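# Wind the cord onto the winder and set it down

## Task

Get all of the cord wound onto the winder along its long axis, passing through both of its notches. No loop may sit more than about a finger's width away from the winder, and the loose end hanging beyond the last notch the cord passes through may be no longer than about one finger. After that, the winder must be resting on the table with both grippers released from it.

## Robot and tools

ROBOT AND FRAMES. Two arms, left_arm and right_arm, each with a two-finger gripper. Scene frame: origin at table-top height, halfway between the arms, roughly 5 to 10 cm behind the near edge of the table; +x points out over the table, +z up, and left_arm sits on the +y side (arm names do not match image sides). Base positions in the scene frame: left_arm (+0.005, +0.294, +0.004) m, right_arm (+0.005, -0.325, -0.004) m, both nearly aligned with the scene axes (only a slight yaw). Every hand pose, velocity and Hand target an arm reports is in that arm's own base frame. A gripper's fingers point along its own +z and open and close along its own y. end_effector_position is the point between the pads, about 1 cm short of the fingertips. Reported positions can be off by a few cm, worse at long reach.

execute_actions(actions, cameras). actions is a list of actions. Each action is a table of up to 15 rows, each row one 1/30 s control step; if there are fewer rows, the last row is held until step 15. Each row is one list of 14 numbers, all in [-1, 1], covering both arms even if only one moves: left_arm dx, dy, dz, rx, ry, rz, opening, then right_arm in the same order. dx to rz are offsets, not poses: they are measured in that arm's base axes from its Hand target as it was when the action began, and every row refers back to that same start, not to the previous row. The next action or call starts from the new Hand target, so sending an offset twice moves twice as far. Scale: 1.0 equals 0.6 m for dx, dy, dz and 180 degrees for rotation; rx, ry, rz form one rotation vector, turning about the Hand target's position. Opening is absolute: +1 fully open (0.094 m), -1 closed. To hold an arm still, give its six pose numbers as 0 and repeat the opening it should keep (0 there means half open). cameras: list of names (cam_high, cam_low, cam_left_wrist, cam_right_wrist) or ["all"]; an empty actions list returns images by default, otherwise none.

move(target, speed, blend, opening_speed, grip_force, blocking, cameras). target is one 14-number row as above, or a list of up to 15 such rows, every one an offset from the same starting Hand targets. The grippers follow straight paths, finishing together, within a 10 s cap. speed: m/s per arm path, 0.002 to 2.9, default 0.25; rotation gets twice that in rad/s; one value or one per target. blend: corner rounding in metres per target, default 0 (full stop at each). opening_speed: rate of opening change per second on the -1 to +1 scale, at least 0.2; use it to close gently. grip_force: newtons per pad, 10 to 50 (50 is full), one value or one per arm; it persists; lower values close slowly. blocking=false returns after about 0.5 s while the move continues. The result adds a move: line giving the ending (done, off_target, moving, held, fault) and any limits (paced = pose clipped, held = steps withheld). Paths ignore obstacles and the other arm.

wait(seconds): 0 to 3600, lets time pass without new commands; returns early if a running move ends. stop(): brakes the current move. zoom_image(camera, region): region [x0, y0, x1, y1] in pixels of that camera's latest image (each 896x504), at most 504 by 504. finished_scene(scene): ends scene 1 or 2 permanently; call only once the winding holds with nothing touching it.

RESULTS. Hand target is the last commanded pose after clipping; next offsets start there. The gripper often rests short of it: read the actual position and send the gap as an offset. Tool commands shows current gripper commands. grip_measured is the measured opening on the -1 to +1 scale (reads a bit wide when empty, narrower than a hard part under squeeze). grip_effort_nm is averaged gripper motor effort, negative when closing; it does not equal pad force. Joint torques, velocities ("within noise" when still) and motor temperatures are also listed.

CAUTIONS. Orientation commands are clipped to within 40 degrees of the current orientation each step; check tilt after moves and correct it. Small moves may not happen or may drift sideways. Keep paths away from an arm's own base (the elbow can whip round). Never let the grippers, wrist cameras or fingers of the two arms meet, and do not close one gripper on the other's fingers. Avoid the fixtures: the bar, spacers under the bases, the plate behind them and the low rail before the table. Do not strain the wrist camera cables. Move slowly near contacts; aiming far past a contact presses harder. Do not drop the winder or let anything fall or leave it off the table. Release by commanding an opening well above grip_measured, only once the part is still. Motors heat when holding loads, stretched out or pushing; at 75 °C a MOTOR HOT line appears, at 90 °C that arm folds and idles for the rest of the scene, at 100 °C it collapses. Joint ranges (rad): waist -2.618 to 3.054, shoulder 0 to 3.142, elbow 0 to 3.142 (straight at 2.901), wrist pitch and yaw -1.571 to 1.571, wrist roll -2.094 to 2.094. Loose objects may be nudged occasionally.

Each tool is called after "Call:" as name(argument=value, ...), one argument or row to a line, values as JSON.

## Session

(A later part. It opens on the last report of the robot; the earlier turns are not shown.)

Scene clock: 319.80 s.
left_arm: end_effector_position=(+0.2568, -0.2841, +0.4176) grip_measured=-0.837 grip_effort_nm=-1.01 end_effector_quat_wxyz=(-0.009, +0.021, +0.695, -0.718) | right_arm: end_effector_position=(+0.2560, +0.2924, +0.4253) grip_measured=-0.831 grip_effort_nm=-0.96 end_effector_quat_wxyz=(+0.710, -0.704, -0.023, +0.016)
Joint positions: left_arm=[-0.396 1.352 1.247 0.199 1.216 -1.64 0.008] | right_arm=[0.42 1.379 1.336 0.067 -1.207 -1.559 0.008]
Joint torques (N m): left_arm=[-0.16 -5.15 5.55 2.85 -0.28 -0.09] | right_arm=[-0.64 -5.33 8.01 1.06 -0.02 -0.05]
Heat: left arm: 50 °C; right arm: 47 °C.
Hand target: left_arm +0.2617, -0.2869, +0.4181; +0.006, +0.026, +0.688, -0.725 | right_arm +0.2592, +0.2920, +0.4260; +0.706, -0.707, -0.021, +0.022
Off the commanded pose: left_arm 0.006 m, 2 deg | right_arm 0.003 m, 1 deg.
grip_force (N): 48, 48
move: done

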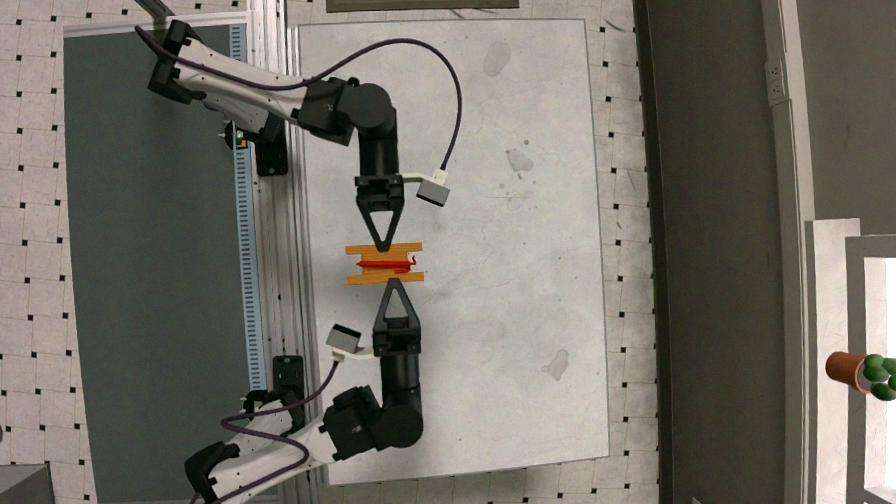

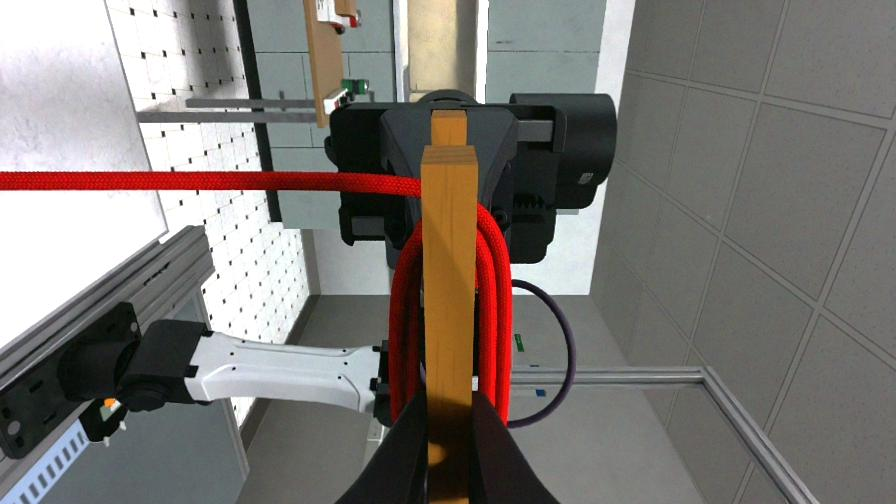

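Call:
move(
  target=[
    [0, 0, 0, 0, 0, 0, -0.98, 0, -0.0008, 0, 0, 0, 0, -0.4],
    [0, 0, 0, 0, 0, 0, -0.98, 0.006, -0.0998, 0, 0, 0, 0, -0.4],
    [0, 0, 0.01, -0.0008, -0.4854, 0.0135, -0.98, -0.0223, -0.1015, 0, -0.03, 0.499, 0, -0.4],
    [0, 0, 0.01, -0.0277, -0.9848, 0.0255, -0.98, -0.0223, -0.1015, 0, -0.0593, 0.987, 0.0174, -0.4],
  ],
  speed=[0.1, 0.3, 0.5, 0.5],
  blend=[0, 0.02, 0.05, 0],
  cameras=["all"],
)

Call:
zoom_image(
  camera="cam_high",
  region=[330, 200, 450, 320],
)

Call:
zoom_image(
  camera="cam_low",
  region=[400, 40, 560, 300],
)

Scene clock: 330.60 s.
left_arm: end_effector_position=(+0.2607, -0.2850, +0.4172) grip_measured=-0.837 grip_effort_nm=-1.01 end_effector_quat_wxyz=(+0.709, +0.705, -0.007, -0.014) | right_arm: end_effector_position=(+0.2466, +0.2326, +0.4242) grip_measured=-0.402 grip_effort_nm=0.12 end_effector_quat_wxyz=(-0.030, -0.035, +0.718, +0.695)
Joint positions: left_arm=[-0.396 1.363 1.296 0.081 1.204 1.547 0.008] | right_arm=[0.222 1.332 1.404 -0.316 -1.437 1.324 0.028]
Joint torques (N m): left_arm=[-0.09 -5.18 9.14 1.67 -0.17 0.1] | right_arm=[-0.42 -7.82 4.4 1.77 -0.02 0.08]
Heat: left arm: 51 °C; right arm: 47 °C.
Hand target: left_arm +0.2617, -0.2869, +0.4242; +0.707, +0.707, -0.010, -0.010 | right_arm +0.2456, +0.2312, +0.4261; -0.009, -0.033, +0.693, +0.720
Off the commanded pose: left_arm 0.007 m, 1 deg | right_arm 0.003 m, 5 deg.
grip_force (N): 48, 48
move: off_target (right_arm)

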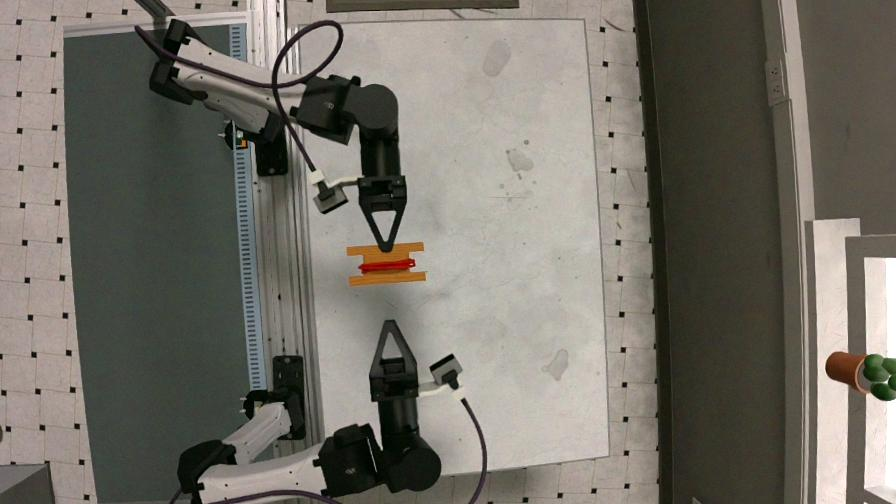

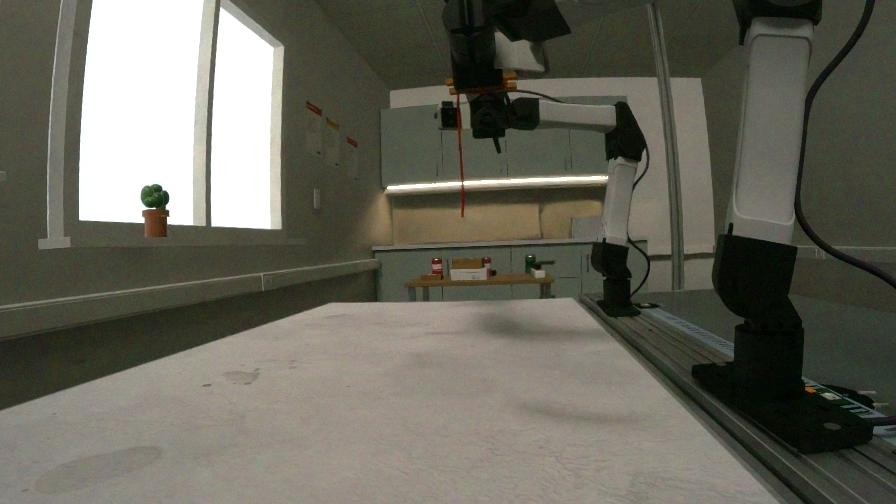

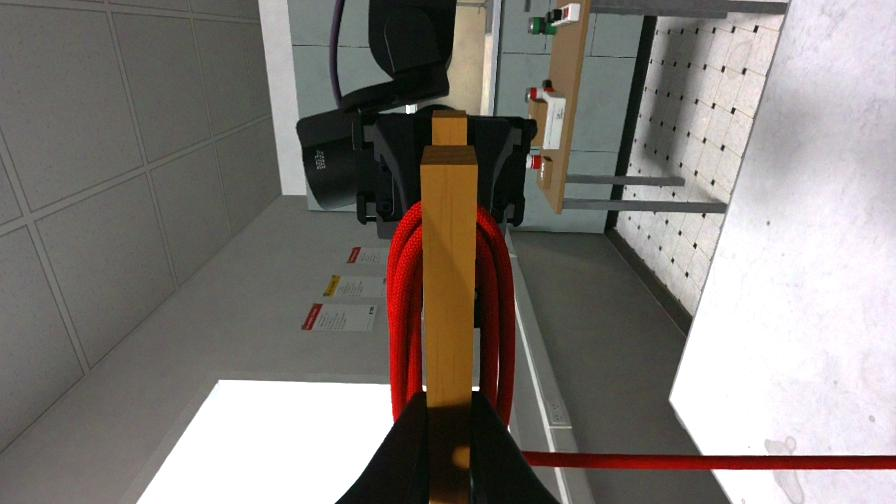

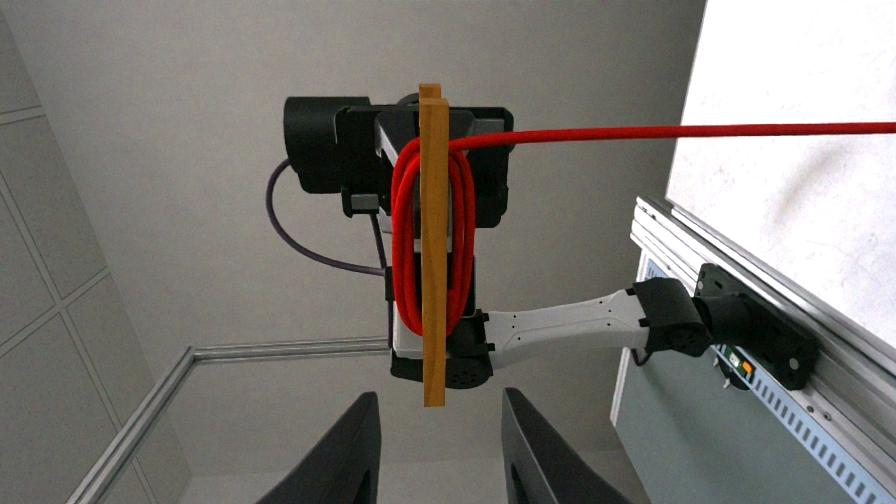

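Scaled by 4.200 from the camera's image (finer frame: 1280x720).

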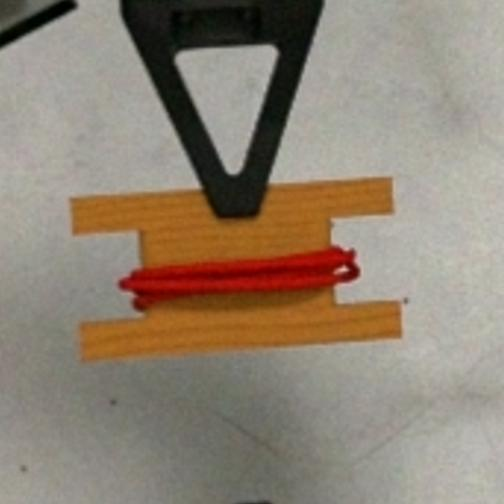

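Scaled by 1.938 from the camera's image (finer frame: 1280x720).

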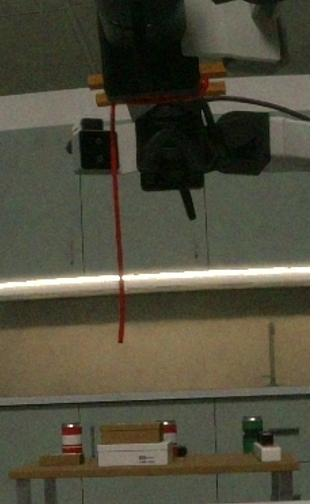

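Call:
move(
  target=[
    [0, 0, 0, 0, 0, 0, -0.98, 0.001, 0.07, -0.006, 0, 0, 0, -0.4],
    [0, 0, 0, 0, 0, 0, -0.98, 0.001, 0.1098, -0.006, 0, 0, 0, -0.4],
    [0, 0, 0, 0, 0, 0, -0.98, 0.001, 0.1098, -0.006, 0, 0, 0, -0.98],
  ],
  speed=[0.15, 0.1, 0.1],
  blend=[0.01, 0, 0],
  cameras=["cam_high", "cam_right_wrist"],
)

Call:
zoom_image(
  camera="cam_high",
  region=[330, 200, 450, 320],
)

Scene clock: 339.50 s.
left_arm: end_effector_position=(+0.2608, -0.2849, +0.4181) grip_measured=-0.837 grip_effort_nm=-1.01 end_effector_quat_wxyz=(+0.709, +0.706, -0.011, -0.009) | right_arm: end_effector_position=(+0.2426, +0.2937, +0.4257) grip_measured=-0.829 grip_effort_nm=-0.95 end_effector_quat_wxyz=(-0.021, -0.029, +0.697, +0.716)
Joint positions: left_arm=[-0.396 1.363 1.301 0.074 1.203 1.563 0.008] | right_arm=[0.441 1.341 1.281 0.132 -1.199 1.626 0.008]
Joint torques (N m): left_arm=[-0.1 -5.14 8.98 1.68 -0.17 -0.02] | right_arm=[0.61 -5.83 4.7 1.88 0.21 -0.06]
Heat: left arm: 49 °C; right arm: 47 °C.
Hand target: left_arm +0.2617, -0.2869, +0.4243; +0.707, +0.707, -0.010, -0.010 | right_arm +0.2463, +0.2970, +0.4224; -0.009, -0.033, +0.693, +0.720
Off the commanded pose: left_arm 0.007 m, 0 deg | right_arm 0.006 m, 2 deg.
grip_force (N): 48, 48
move: done

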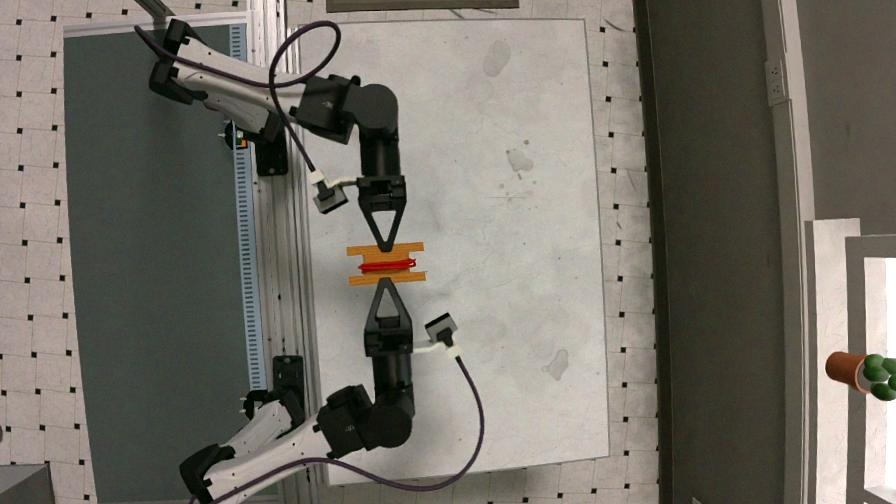

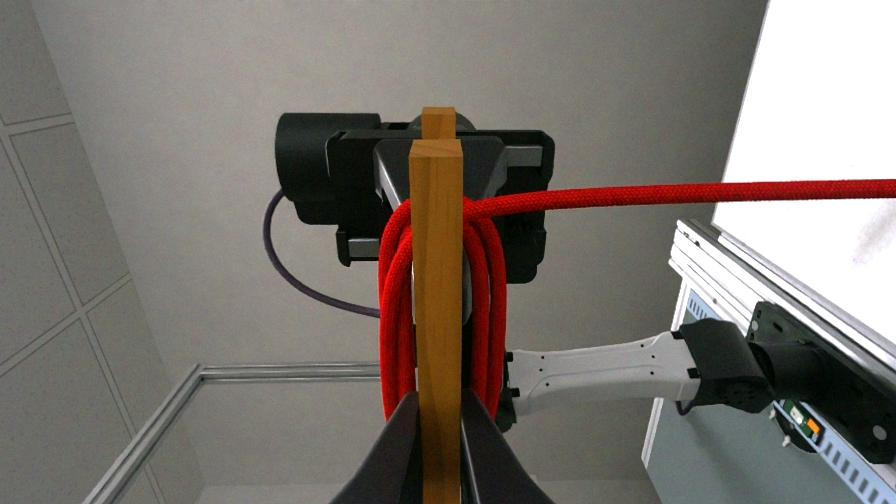

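Scaled by 4.200 from the camera's image (finer frame: 1280x720).

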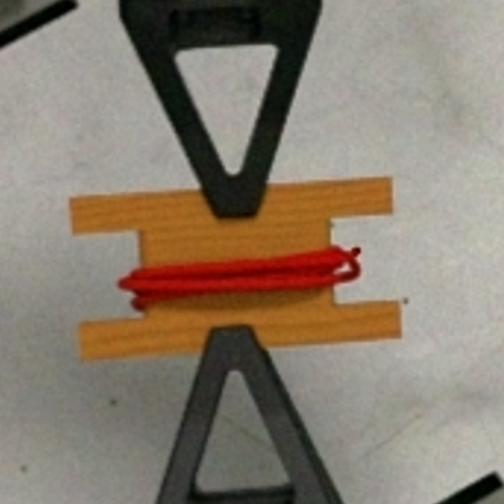

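Call:
move(
  target=[
    [0, 0.0008, 0, 0, 0, 0, -0.4, 0, 0, 0, 0, 0, 0, -0.98],
    [0.0028, 0.1, 0, 0, 0, 0, -0.4, 0, 0, 0, 0, 0, 0, -0.98],
    [0.0028, 0.1, 0, 0.014, 0.5, 0, -0.4, 0, 0, 0, 0.0203, -0.4888, -0.0094, -0.98],
    [0.0028, 0.1, 0, 0.0276, 0.985, -0.0095, -0.4, 0, 0, 0, 0.0598, -0.9872, -0.0184, -0.98],
  ],
  speed=[0.1, 0.3, 0.5, 0.5],
  blend=[0, 0.02, 0.05, 0],
  cameras=["all"],
)

Call:
zoom_image(
  camera="cam_high",
  region=[330, 200, 450, 320],
)

Call:
zoom_image(
  camera="cam_low",
  region=[400, 40, 560, 300],
)

Scene clock: 349.83 s.
left_arm: end_effector_position=(+0.2671, -0.2286, +0.4183) grip_measured=-0.402 grip_effort_nm=0.12 end_effector_quat_wxyz=(-0.015, +0.014, +0.717, -0.697) | right_arm: end_effector_position=(+0.2465, +0.2946, +0.4164) grip_measured=-0.829 grip_effort_nm=-0.96 end_effector_quat_wxyz=(+0.709, -0.705, -0.019, +0.021)
Joint positions: left_arm=[-0.197 1.354 1.375 -0.2 1.413 -1.396 0.028] | right_arm=[0.441 1.345 1.279 0.081 -1.187 -1.554 0.008]
Joint torques (N m): left_arm=[0.65 -7.82 4.97 2.65 0.01 -0.09] | right_arm=[0.53 -5.53 8.68 1.09 0.11 -0.05]
Heat: left arm: 48 °C; right arm: 46 °C.
Hand target: left_arm +0.2633, -0.2269, +0.4242; +0.006, +0.026, +0.700, -0.714 | right_arm +0.2463, +0.2970, +0.4225; +0.707, -0.706, -0.022, +0.022
Off the commanded pose: left_arm 0.007 m, 4 deg | right_arm 0.006 m, 0 deg.
grip_force (N): 48, 48
move: off_target (left_arm)

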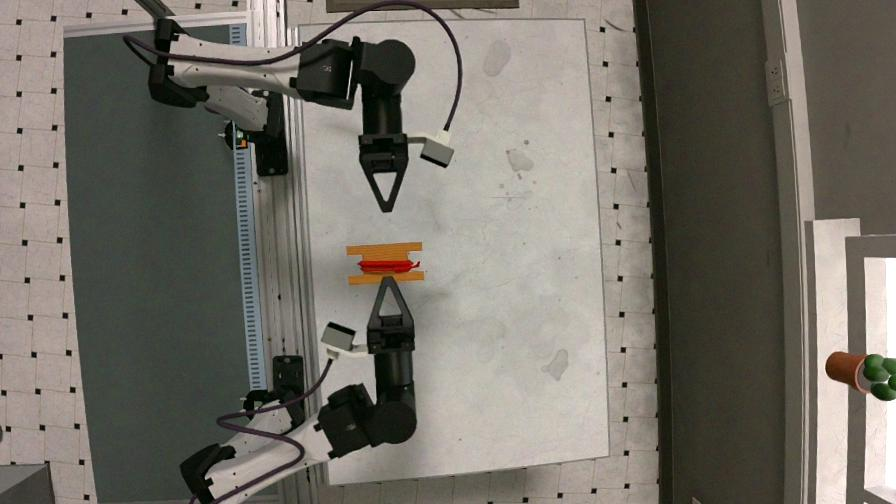

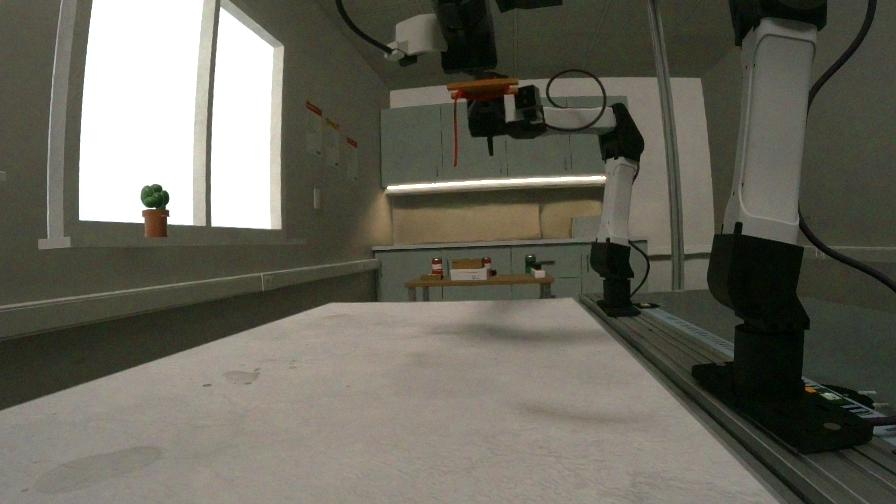

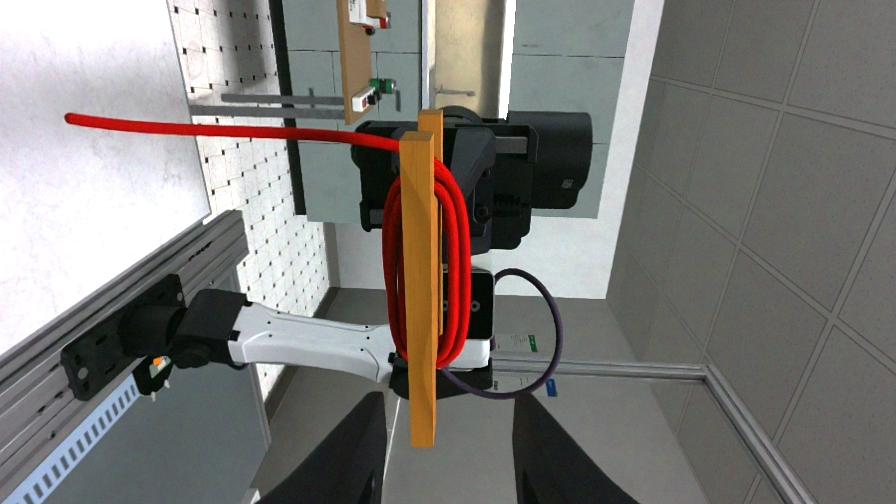

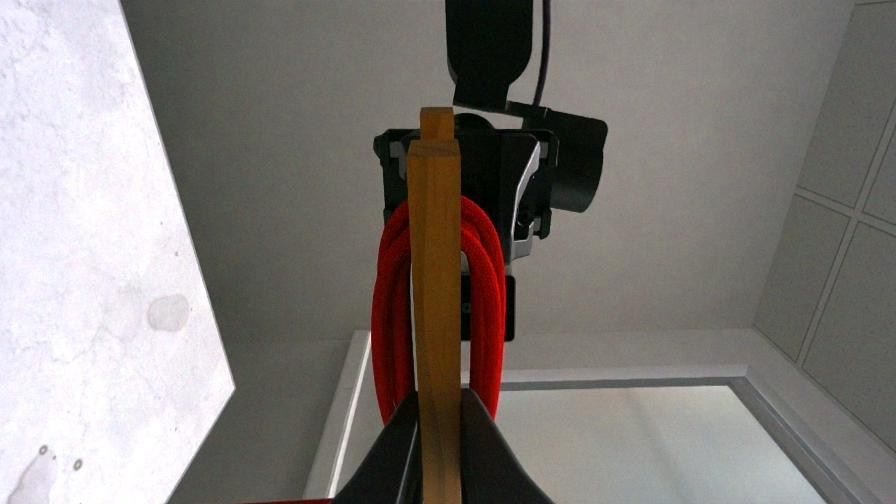

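Scaled by 4.200 from the camera's image (finer frame: 1280x720).

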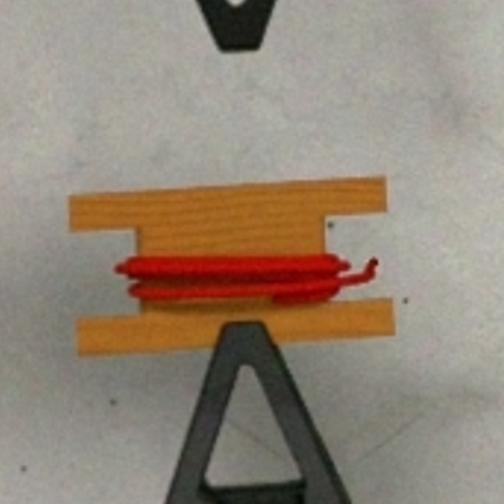

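Scaled by 1.938 from the camera's image (finer frame: 1280x720).

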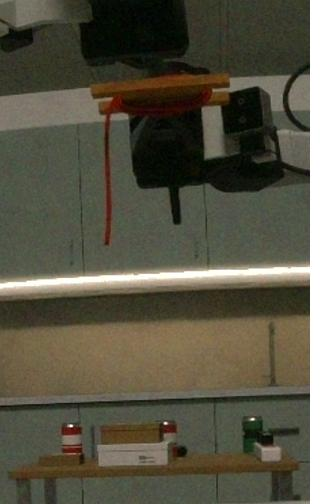

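Call:
move(
  target=[
    [0.001, -0.06, -0.0218, 0, 0, 0, -0.4, 0, 0, 0, 0, 0, 0, -0.98],
    [0.001, -0.0983, -0.0218, 0, 0, 0, -0.4, 0, 0, 0, 0, 0, 0, -0.98],
    [0.001, -0.0983, -0.0218, 0, 0, 0, -0.98, 0, 0, 0, 0, 0, 0, -0.98],
  ],
  speed=[0.15, 0.1, 0.1],
  blend=[0.01, 0, 0],
  cameras=["cam_high", "cam_left_wrist"],
)

Call:
zoom_image(
  camera="cam_high",
  region=[330, 200, 450, 320],
)

Scene clock: 358.60 s.
left_arm: end_effector_position=(+0.2592, -0.2824, +0.4126) grip_measured=-0.839 grip_effort_nm=-1.00 end_effector_quat_wxyz=(-0.004, +0.019, +0.706, -0.708) | right_arm: end_effector_position=(+0.2461, +0.2945, +0.4194) grip_measured=-0.829 grip_effort_nm=-0.96 end_effector_quat_wxyz=(+0.710, -0.704, -0.022, +0.018)
Joint positions: left_arm=[-0.389 1.354 1.272 0.092 1.215 -1.559 0.008] | right_arm=[0.441 1.345 1.288 0.078 -1.187 -1.559 0.008]
Joint torques (N m): left_arm=[-0.16 -4.86 5.49 2.88 -0.22 -0.08] | right_arm=[0.51 -5.46 8.13 1.08 0.11 -0.03]
Heat: left arm: 52 °C; right arm: 48 °C.
Hand target: left_arm +0.2640, -0.2858, +0.4112; +0.007, +0.026, +0.700, -0.714 | right_arm +0.2463, +0.2970, +0.4225; +0.707, -0.706, -0.022, +0.022
Off the commanded pose: left_arm 0.006 m, 2 deg | right_arm 0.004 m, 1 deg.
grip_force (N): 48, 48
move: done

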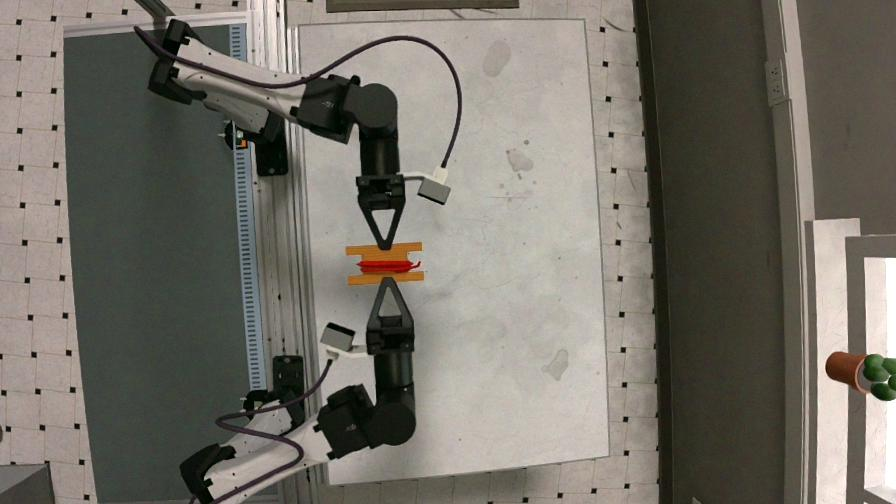

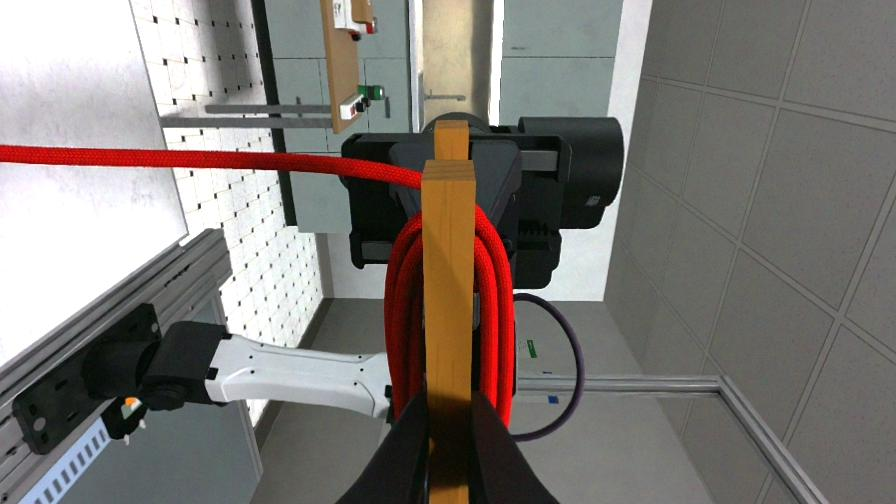

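Scaled by 4.200 from the camera's image (finer frame: 1280x720).

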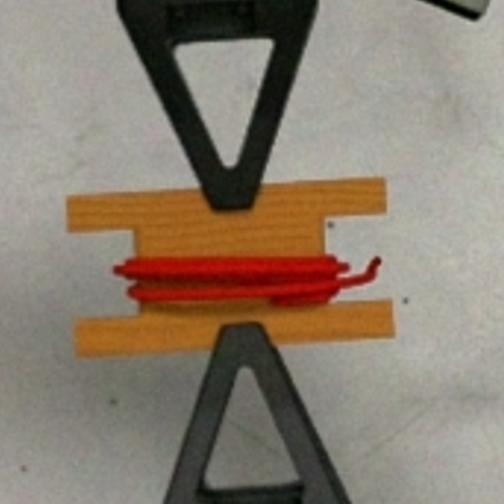

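Call:
move(
  target=[
    [0, 0, 0, 0, 0, 0, -0.98, 0, -0.0008, 0, 0, 0, 0, -0.4],
    [0, 0, 0, 0, 0, 0, -0.98, 0.006, -0.0998, 0, 0, 0, 0, -0.4],
    [0, 0, 0, -0.0093, -0.4847, 0.005, -0.98, 0.006, -0.0998, 0, -0.03, 0.499, 0, -0.4],
    [0, 0, 0, -0.0278, -0.9835, 0.0087, -0.98, 0.006, -0.0998, 0, -0.0598, 0.996, 0, -0.4],
  ],
  speed=[0.1, 0.3, 0.5, 0.5],
  blend=[0, 0.02, 0.05, 0],
  cameras=["all"],
)

Call:
zoom_image(
  camera="cam_high",
  region=[330, 200, 450, 320],
)

Call:
zoom_image(
  camera="cam_low",
  region=[400, 40, 560, 200],
)

Scene clock: 374.63 s.
left_arm: end_effector_position=(+0.2634, -0.2840, +0.4031) grip_measured=-0.839 grip_effort_nm=-1.01 end_effector_quat_wxyz=(+0.707, +0.707, -0.004, -0.017) | right_arm: end_effector_position=(+0.2516, +0.2391, +0.4199) grip_measured=-0.402 grip_effort_nm=0.12 end_effector_quat_wxyz=(-0.032, -0.018, +0.718, +0.695)
Joint positions: left_arm=[-0.389 1.364 1.247 0.121 1.212 1.549 0.008] | right_arm=[0.243 1.328 1.364 -0.216 -1.395 1.416 0.028]
Joint torques (N m): left_arm=[-0.13 -5.44 9.21 1.67 -0.17 0.1] | right_arm=[-0.47 -7.88 4.45 1.8 -0.04 0.07]
Motor temperatures (°C): left_arm=[27 38 45 55 28 29 28] | right_arm=[28 42 49 32 25 28 30]
Heat: left arm: 55 °C; right arm: 49 °C.
Hand target: left_arm +0.2640, -0.2859, +0.4111; +0.707, +0.707, -0.009, -0.012 | right_arm +0.2499, +0.2371, +0.4226; -0.018, -0.023, +0.707, +0.707
Off the commanded pose: left_arm 0.008 m, 1 deg | right_arm 0.004 m, 3 deg.
grip_force (N): 48, 48
move: off_target (right_arm)

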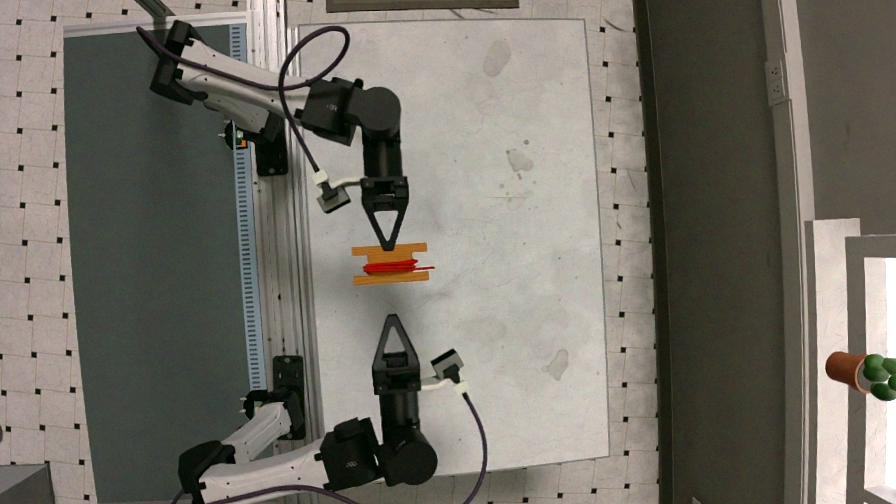

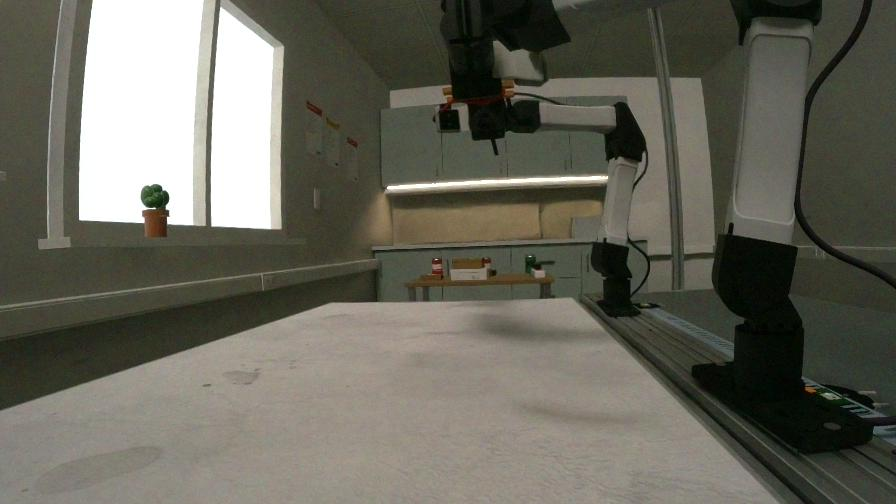

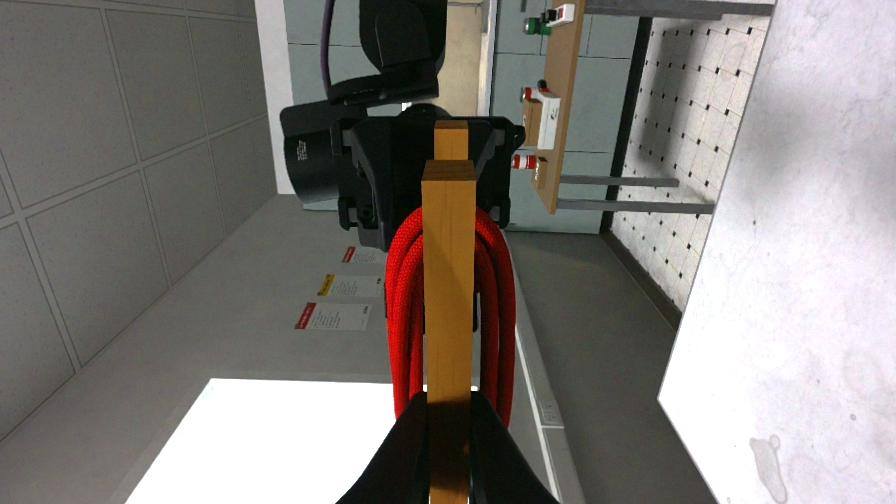

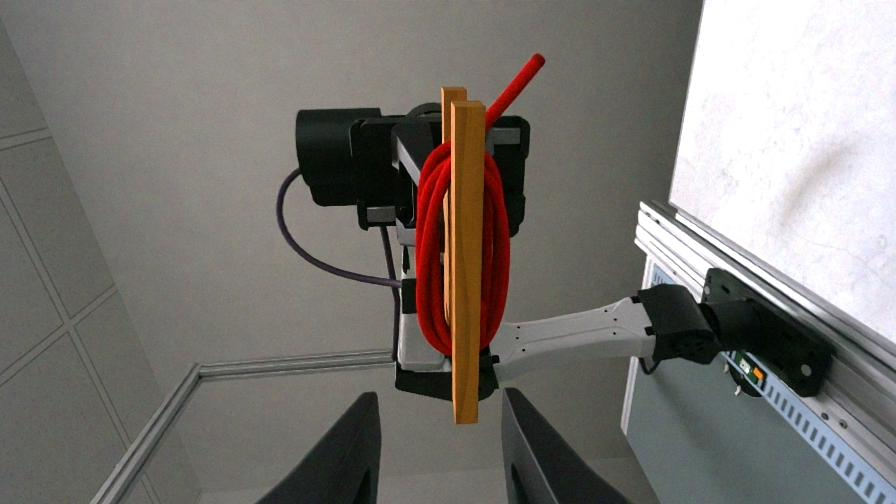

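Scaled by 4.200 from the camera's image (finer frame: 1280x720).

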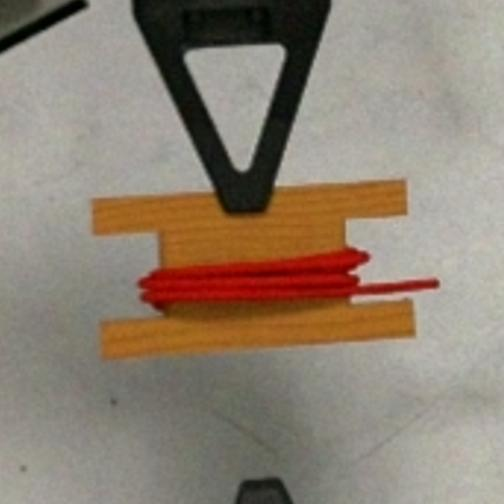

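Scaled by 3.150 from the camera's image (finer frame: 1280x720).

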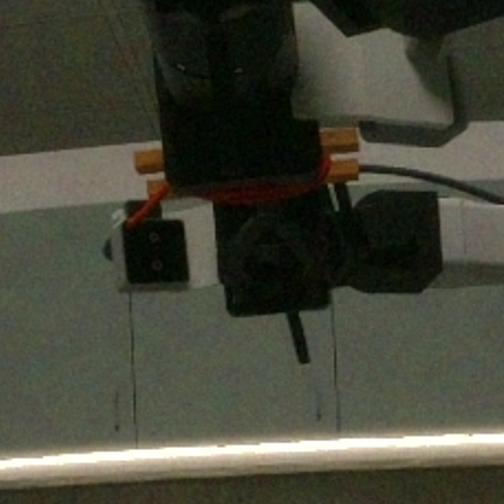

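Call:
move(
  target=[
    [0, 0, -0.485, 0, 0, 0, -0.98, 0, 0, 0, 0, 0, 0, 0.6],
    [0, 0, -0.485, 0, 0, 0, -0.98, -0.0652, 0.1478, -0.4177, -0.499, -0.03, 0, 0.6],
  ],
  speed=[0.3, 0.4],
  blend=[0.02, 0],
  cameras=["all"],
)

Call:
zoom_image(
  camera="cam_low",
  region=[420, 170, 580, 300],
)

Scene clock: 386.83 s.
left_arm: end_effector_position=(+0.2642, -0.2843, +0.1081) grip_measured=-0.839 grip_effort_nm=-1.01 end_effector_quat_wxyz=(+0.680, +0.731, +0.025, -0.048) | right_arm: end_effector_position=(+0.2072, +0.3238, +0.1716) grip_measured=+0.598 grip_effort_nm=0.12 end_effector_quat_wxyz=(+0.003, -0.042, +0.999, +0.019)
Joint positions: left_arm=[-0.389 1.916 0.559 1.155 1.212 1.656 0.008] | right_arm=[0.993 2.012 2.042 -1.566 -0.018 0.909 0.075]
Joint torques (N m): left_arm=[-0.05 -6.71 2.82 3.91 0.03 -0.21] | right_arm=[0.34 -10.45 7.17 0.19 0.24 0.13]
Motor temperatures (°C): left_arm=[27 38 46 56 28 29 28] | right_arm=[28 42 48 32 25 28 29]
Heat: left arm: 56 °C; right arm: 48 °C.
Hand target: left_arm +0.2641, -0.2859, +0.1201; +0.707, +0.707, -0.009, -0.012 | right_arm +0.2107, +0.3258, +0.1719; +0.001, -0.034, +0.999, +0.000
Off the commanded pose: left_arm 0.012 m, 7 deg | right_arm 0.004 m, 2 deg.
joint sent to its limit (right arm) — joint 4 (wrist pitch), lower limit. The joint targets still meet the commanded pose.
grip_force (N): 48, 48
move: off_target (left_arm); blend cut to 0 m at target 1

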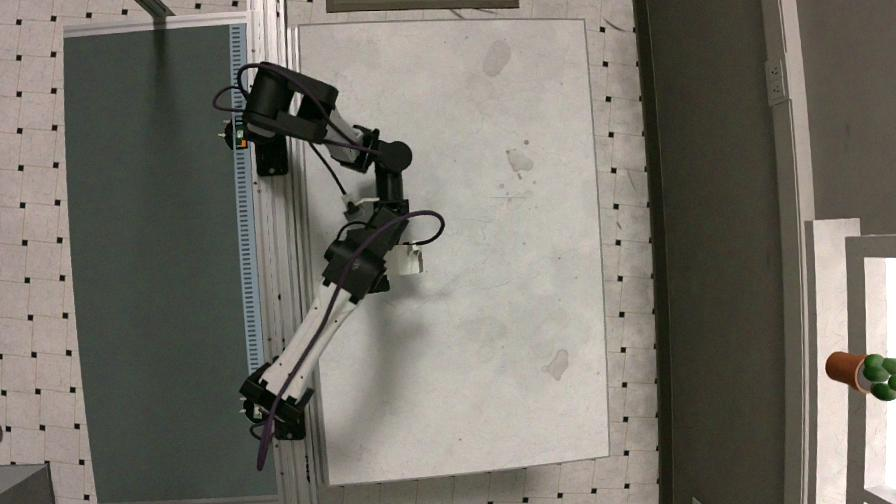

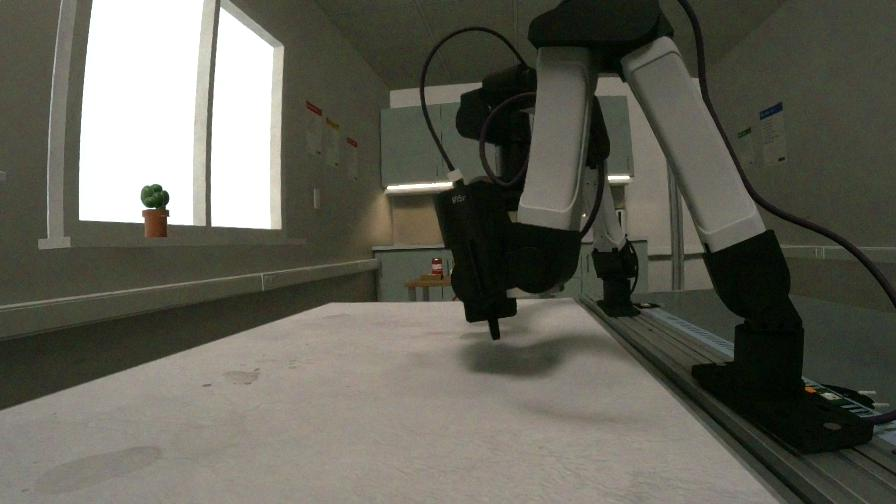

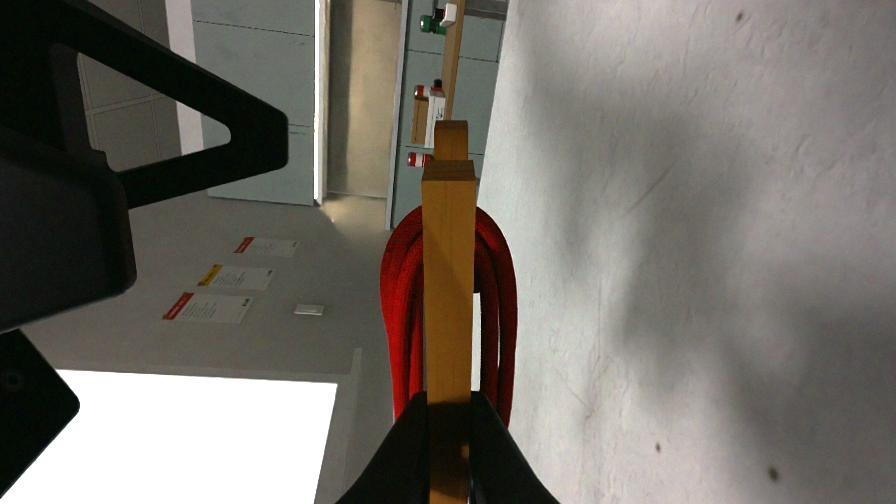

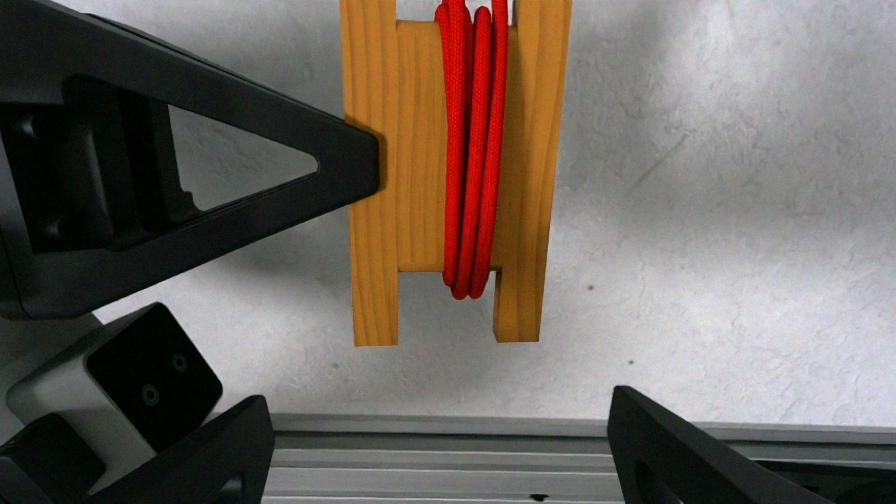

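Scaled by 3.150 from the camera's image (finer frame: 1280x720).

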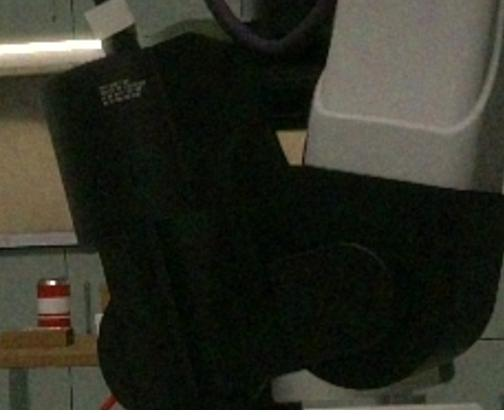

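Call:
move(
  target=[0, 0, 0.005, -0.0231, -0.0324, 0, -0.98, -0.005, -0.0015, -0.045, 0, 0, 0, 0.6],
  speed=0.12,
  cameras=["cam_right_wrist", "cam_left_wrist"],
)

Scene clock: 394.50 s.
left_arm: end_effector_position=(+0.2659, -0.2850, +0.1035) grip_measured=-0.839 grip_effort_nm=-1.01 end_effector_quat_wxyz=(+0.686, +0.727, +0.008, -0.031) | right_arm: end_effector_position=(+0.2066, +0.3224, +0.1551) grip_measured=+0.598 grip_effort_nm=0.12 end_effector_quat_wxyz=(-0.003, -0.039, +0.999, +0.010)
Joint positions: left_arm=[-0.389 1.965 0.559 1.244 1.212 1.667 0.008] | right_arm=[0.993 2.012 1.975 -1.522 -0.016 0.916 0.075]
Joint torques (N m): left_arm=[0.06 -6.94 2.39 4.59 0.1 -0.16] | right_arm=[0.79 -10.76 3.75 0.47 0.24 0.14]
Motor temperatures (°C): left_arm=[27 39 44 61 28 29 29] | right_arm=[28 43 48 31 25 28 29]
Heat: left arm: 61 °C; right arm: 48 °C.
Hand target: left_arm +0.2641, -0.2859, +0.1231; +0.731, +0.681, -0.045, +0.024 | right_arm +0.2077, +0.3249, +0.1449; +0.001, -0.034, +0.999, +0.000
Off the commanded pose: left_arm 0.020 m, 11 deg | right_arm 0.011 m, 1 deg.
grip_force (N): 48, 48
move: off_target (left_arm, right_arm)
Images, in order (width x height): cam_left_wrist 896x504, cam_right_wrist 896x504.

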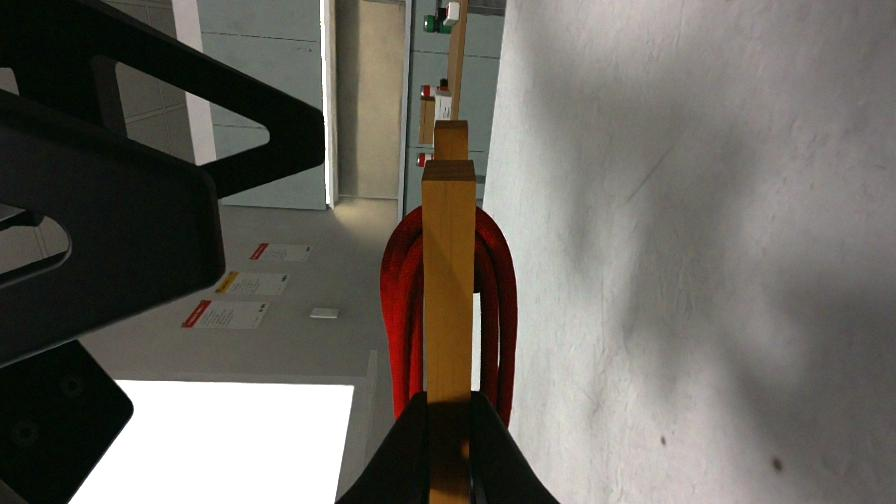

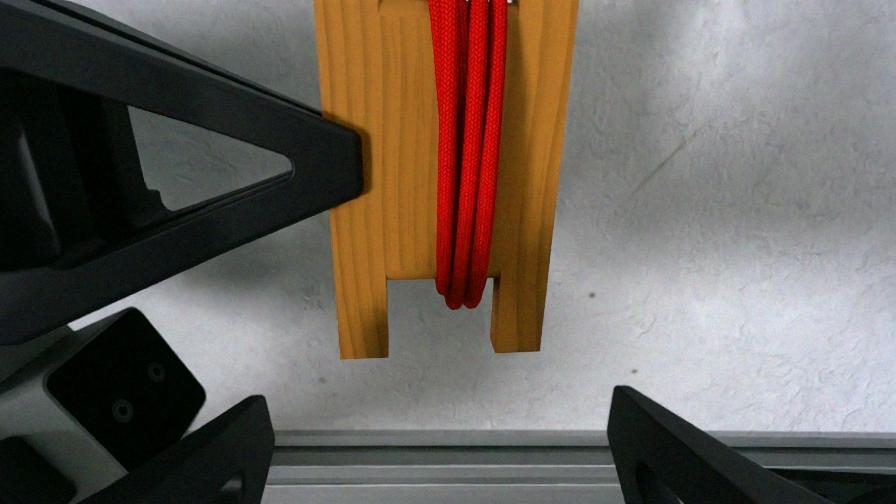

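Call:
move(
  target=[0, 0, 0, 0, 0, 0, -0.98, 0, 0, -0.068, 0, 0, 0, 0.6],
  speed=0.1,
  cameras=["cam_right_wrist", "cam_low"],
)

Scene clock: 398.53 s.
left_arm: end_effector_position=(+0.2659, -0.2850, +0.1039) grip_measured=-0.839 grip_effort_nm=-1.01 end_effector_quat_wxyz=(+0.686, +0.727, +0.007, -0.030) | right_arm: end_effector_position=(+0.2074, +0.3236, +0.1092) grip_measured=+0.598 grip_effort_nm=0.12 end_effector_quat_wxyz=(-0.007, -0.039, +0.999, +0.004)
Joint positions: left_arm=[-0.389 1.965 0.559 1.247 1.212 1.667 0.008] | right_arm=[0.993 2.012 1.792 -1.353 -0.016 0.916 0.075]
Joint torques (N m): left_arm=[0.05 -6.58 2.39 4.68 0.1 -0.21] | right_arm=[0.77 -12.29 3.84 0.44 0.24 0.14]
Motor temperatures (°C): left_arm=[27 39 44 64 28 29 29] | right_arm=[28 44 47 31 25 28 29]
Heat: left arm: 64 °C; right arm: 47 °C.
Hand target: left_arm +0.2641, -0.2859, +0.1231; +0.731, +0.681, -0.045, +0.024 | right_arm +0.2077, +0.3249, +0.1041; +0.001, -0.034, +0.999, +0.000
Off the commanded pose: left_arm 0.019 m, 11 deg | right_arm 0.005 m, 1 deg.
grip_force (N): 48, 48
move: done
Images, in order (width x height): cam_low 896x504, cam_right_wrist 896x504.

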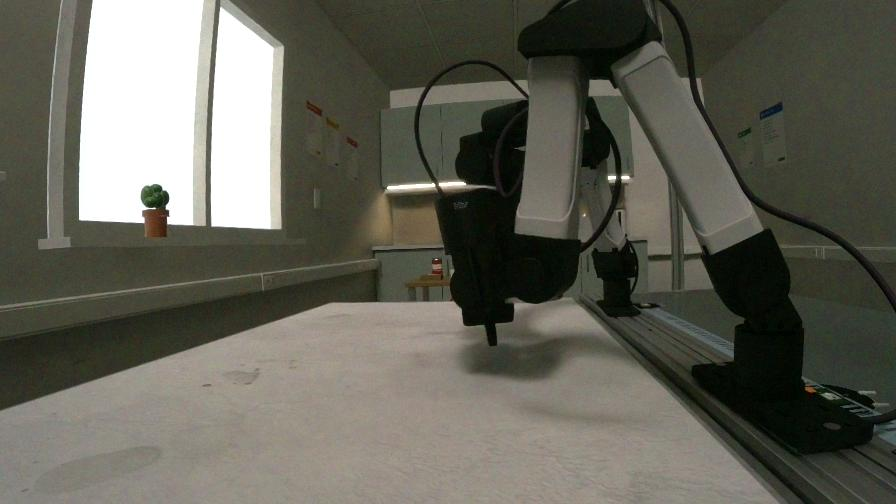

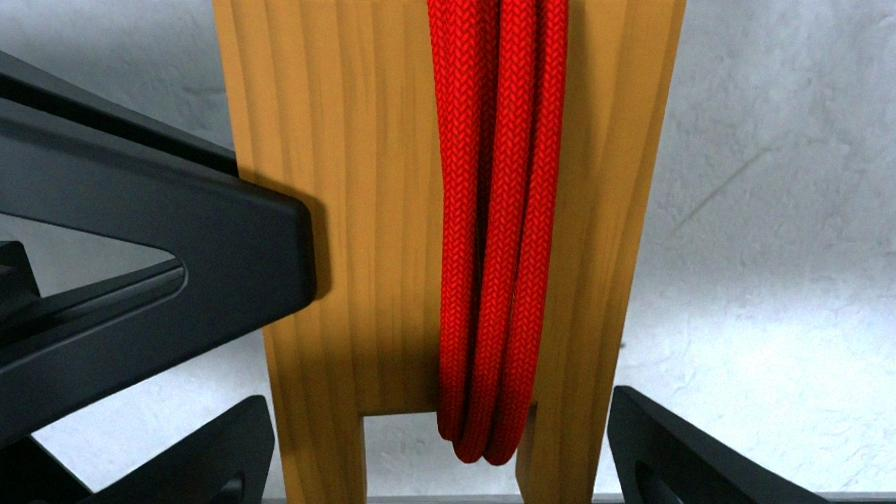

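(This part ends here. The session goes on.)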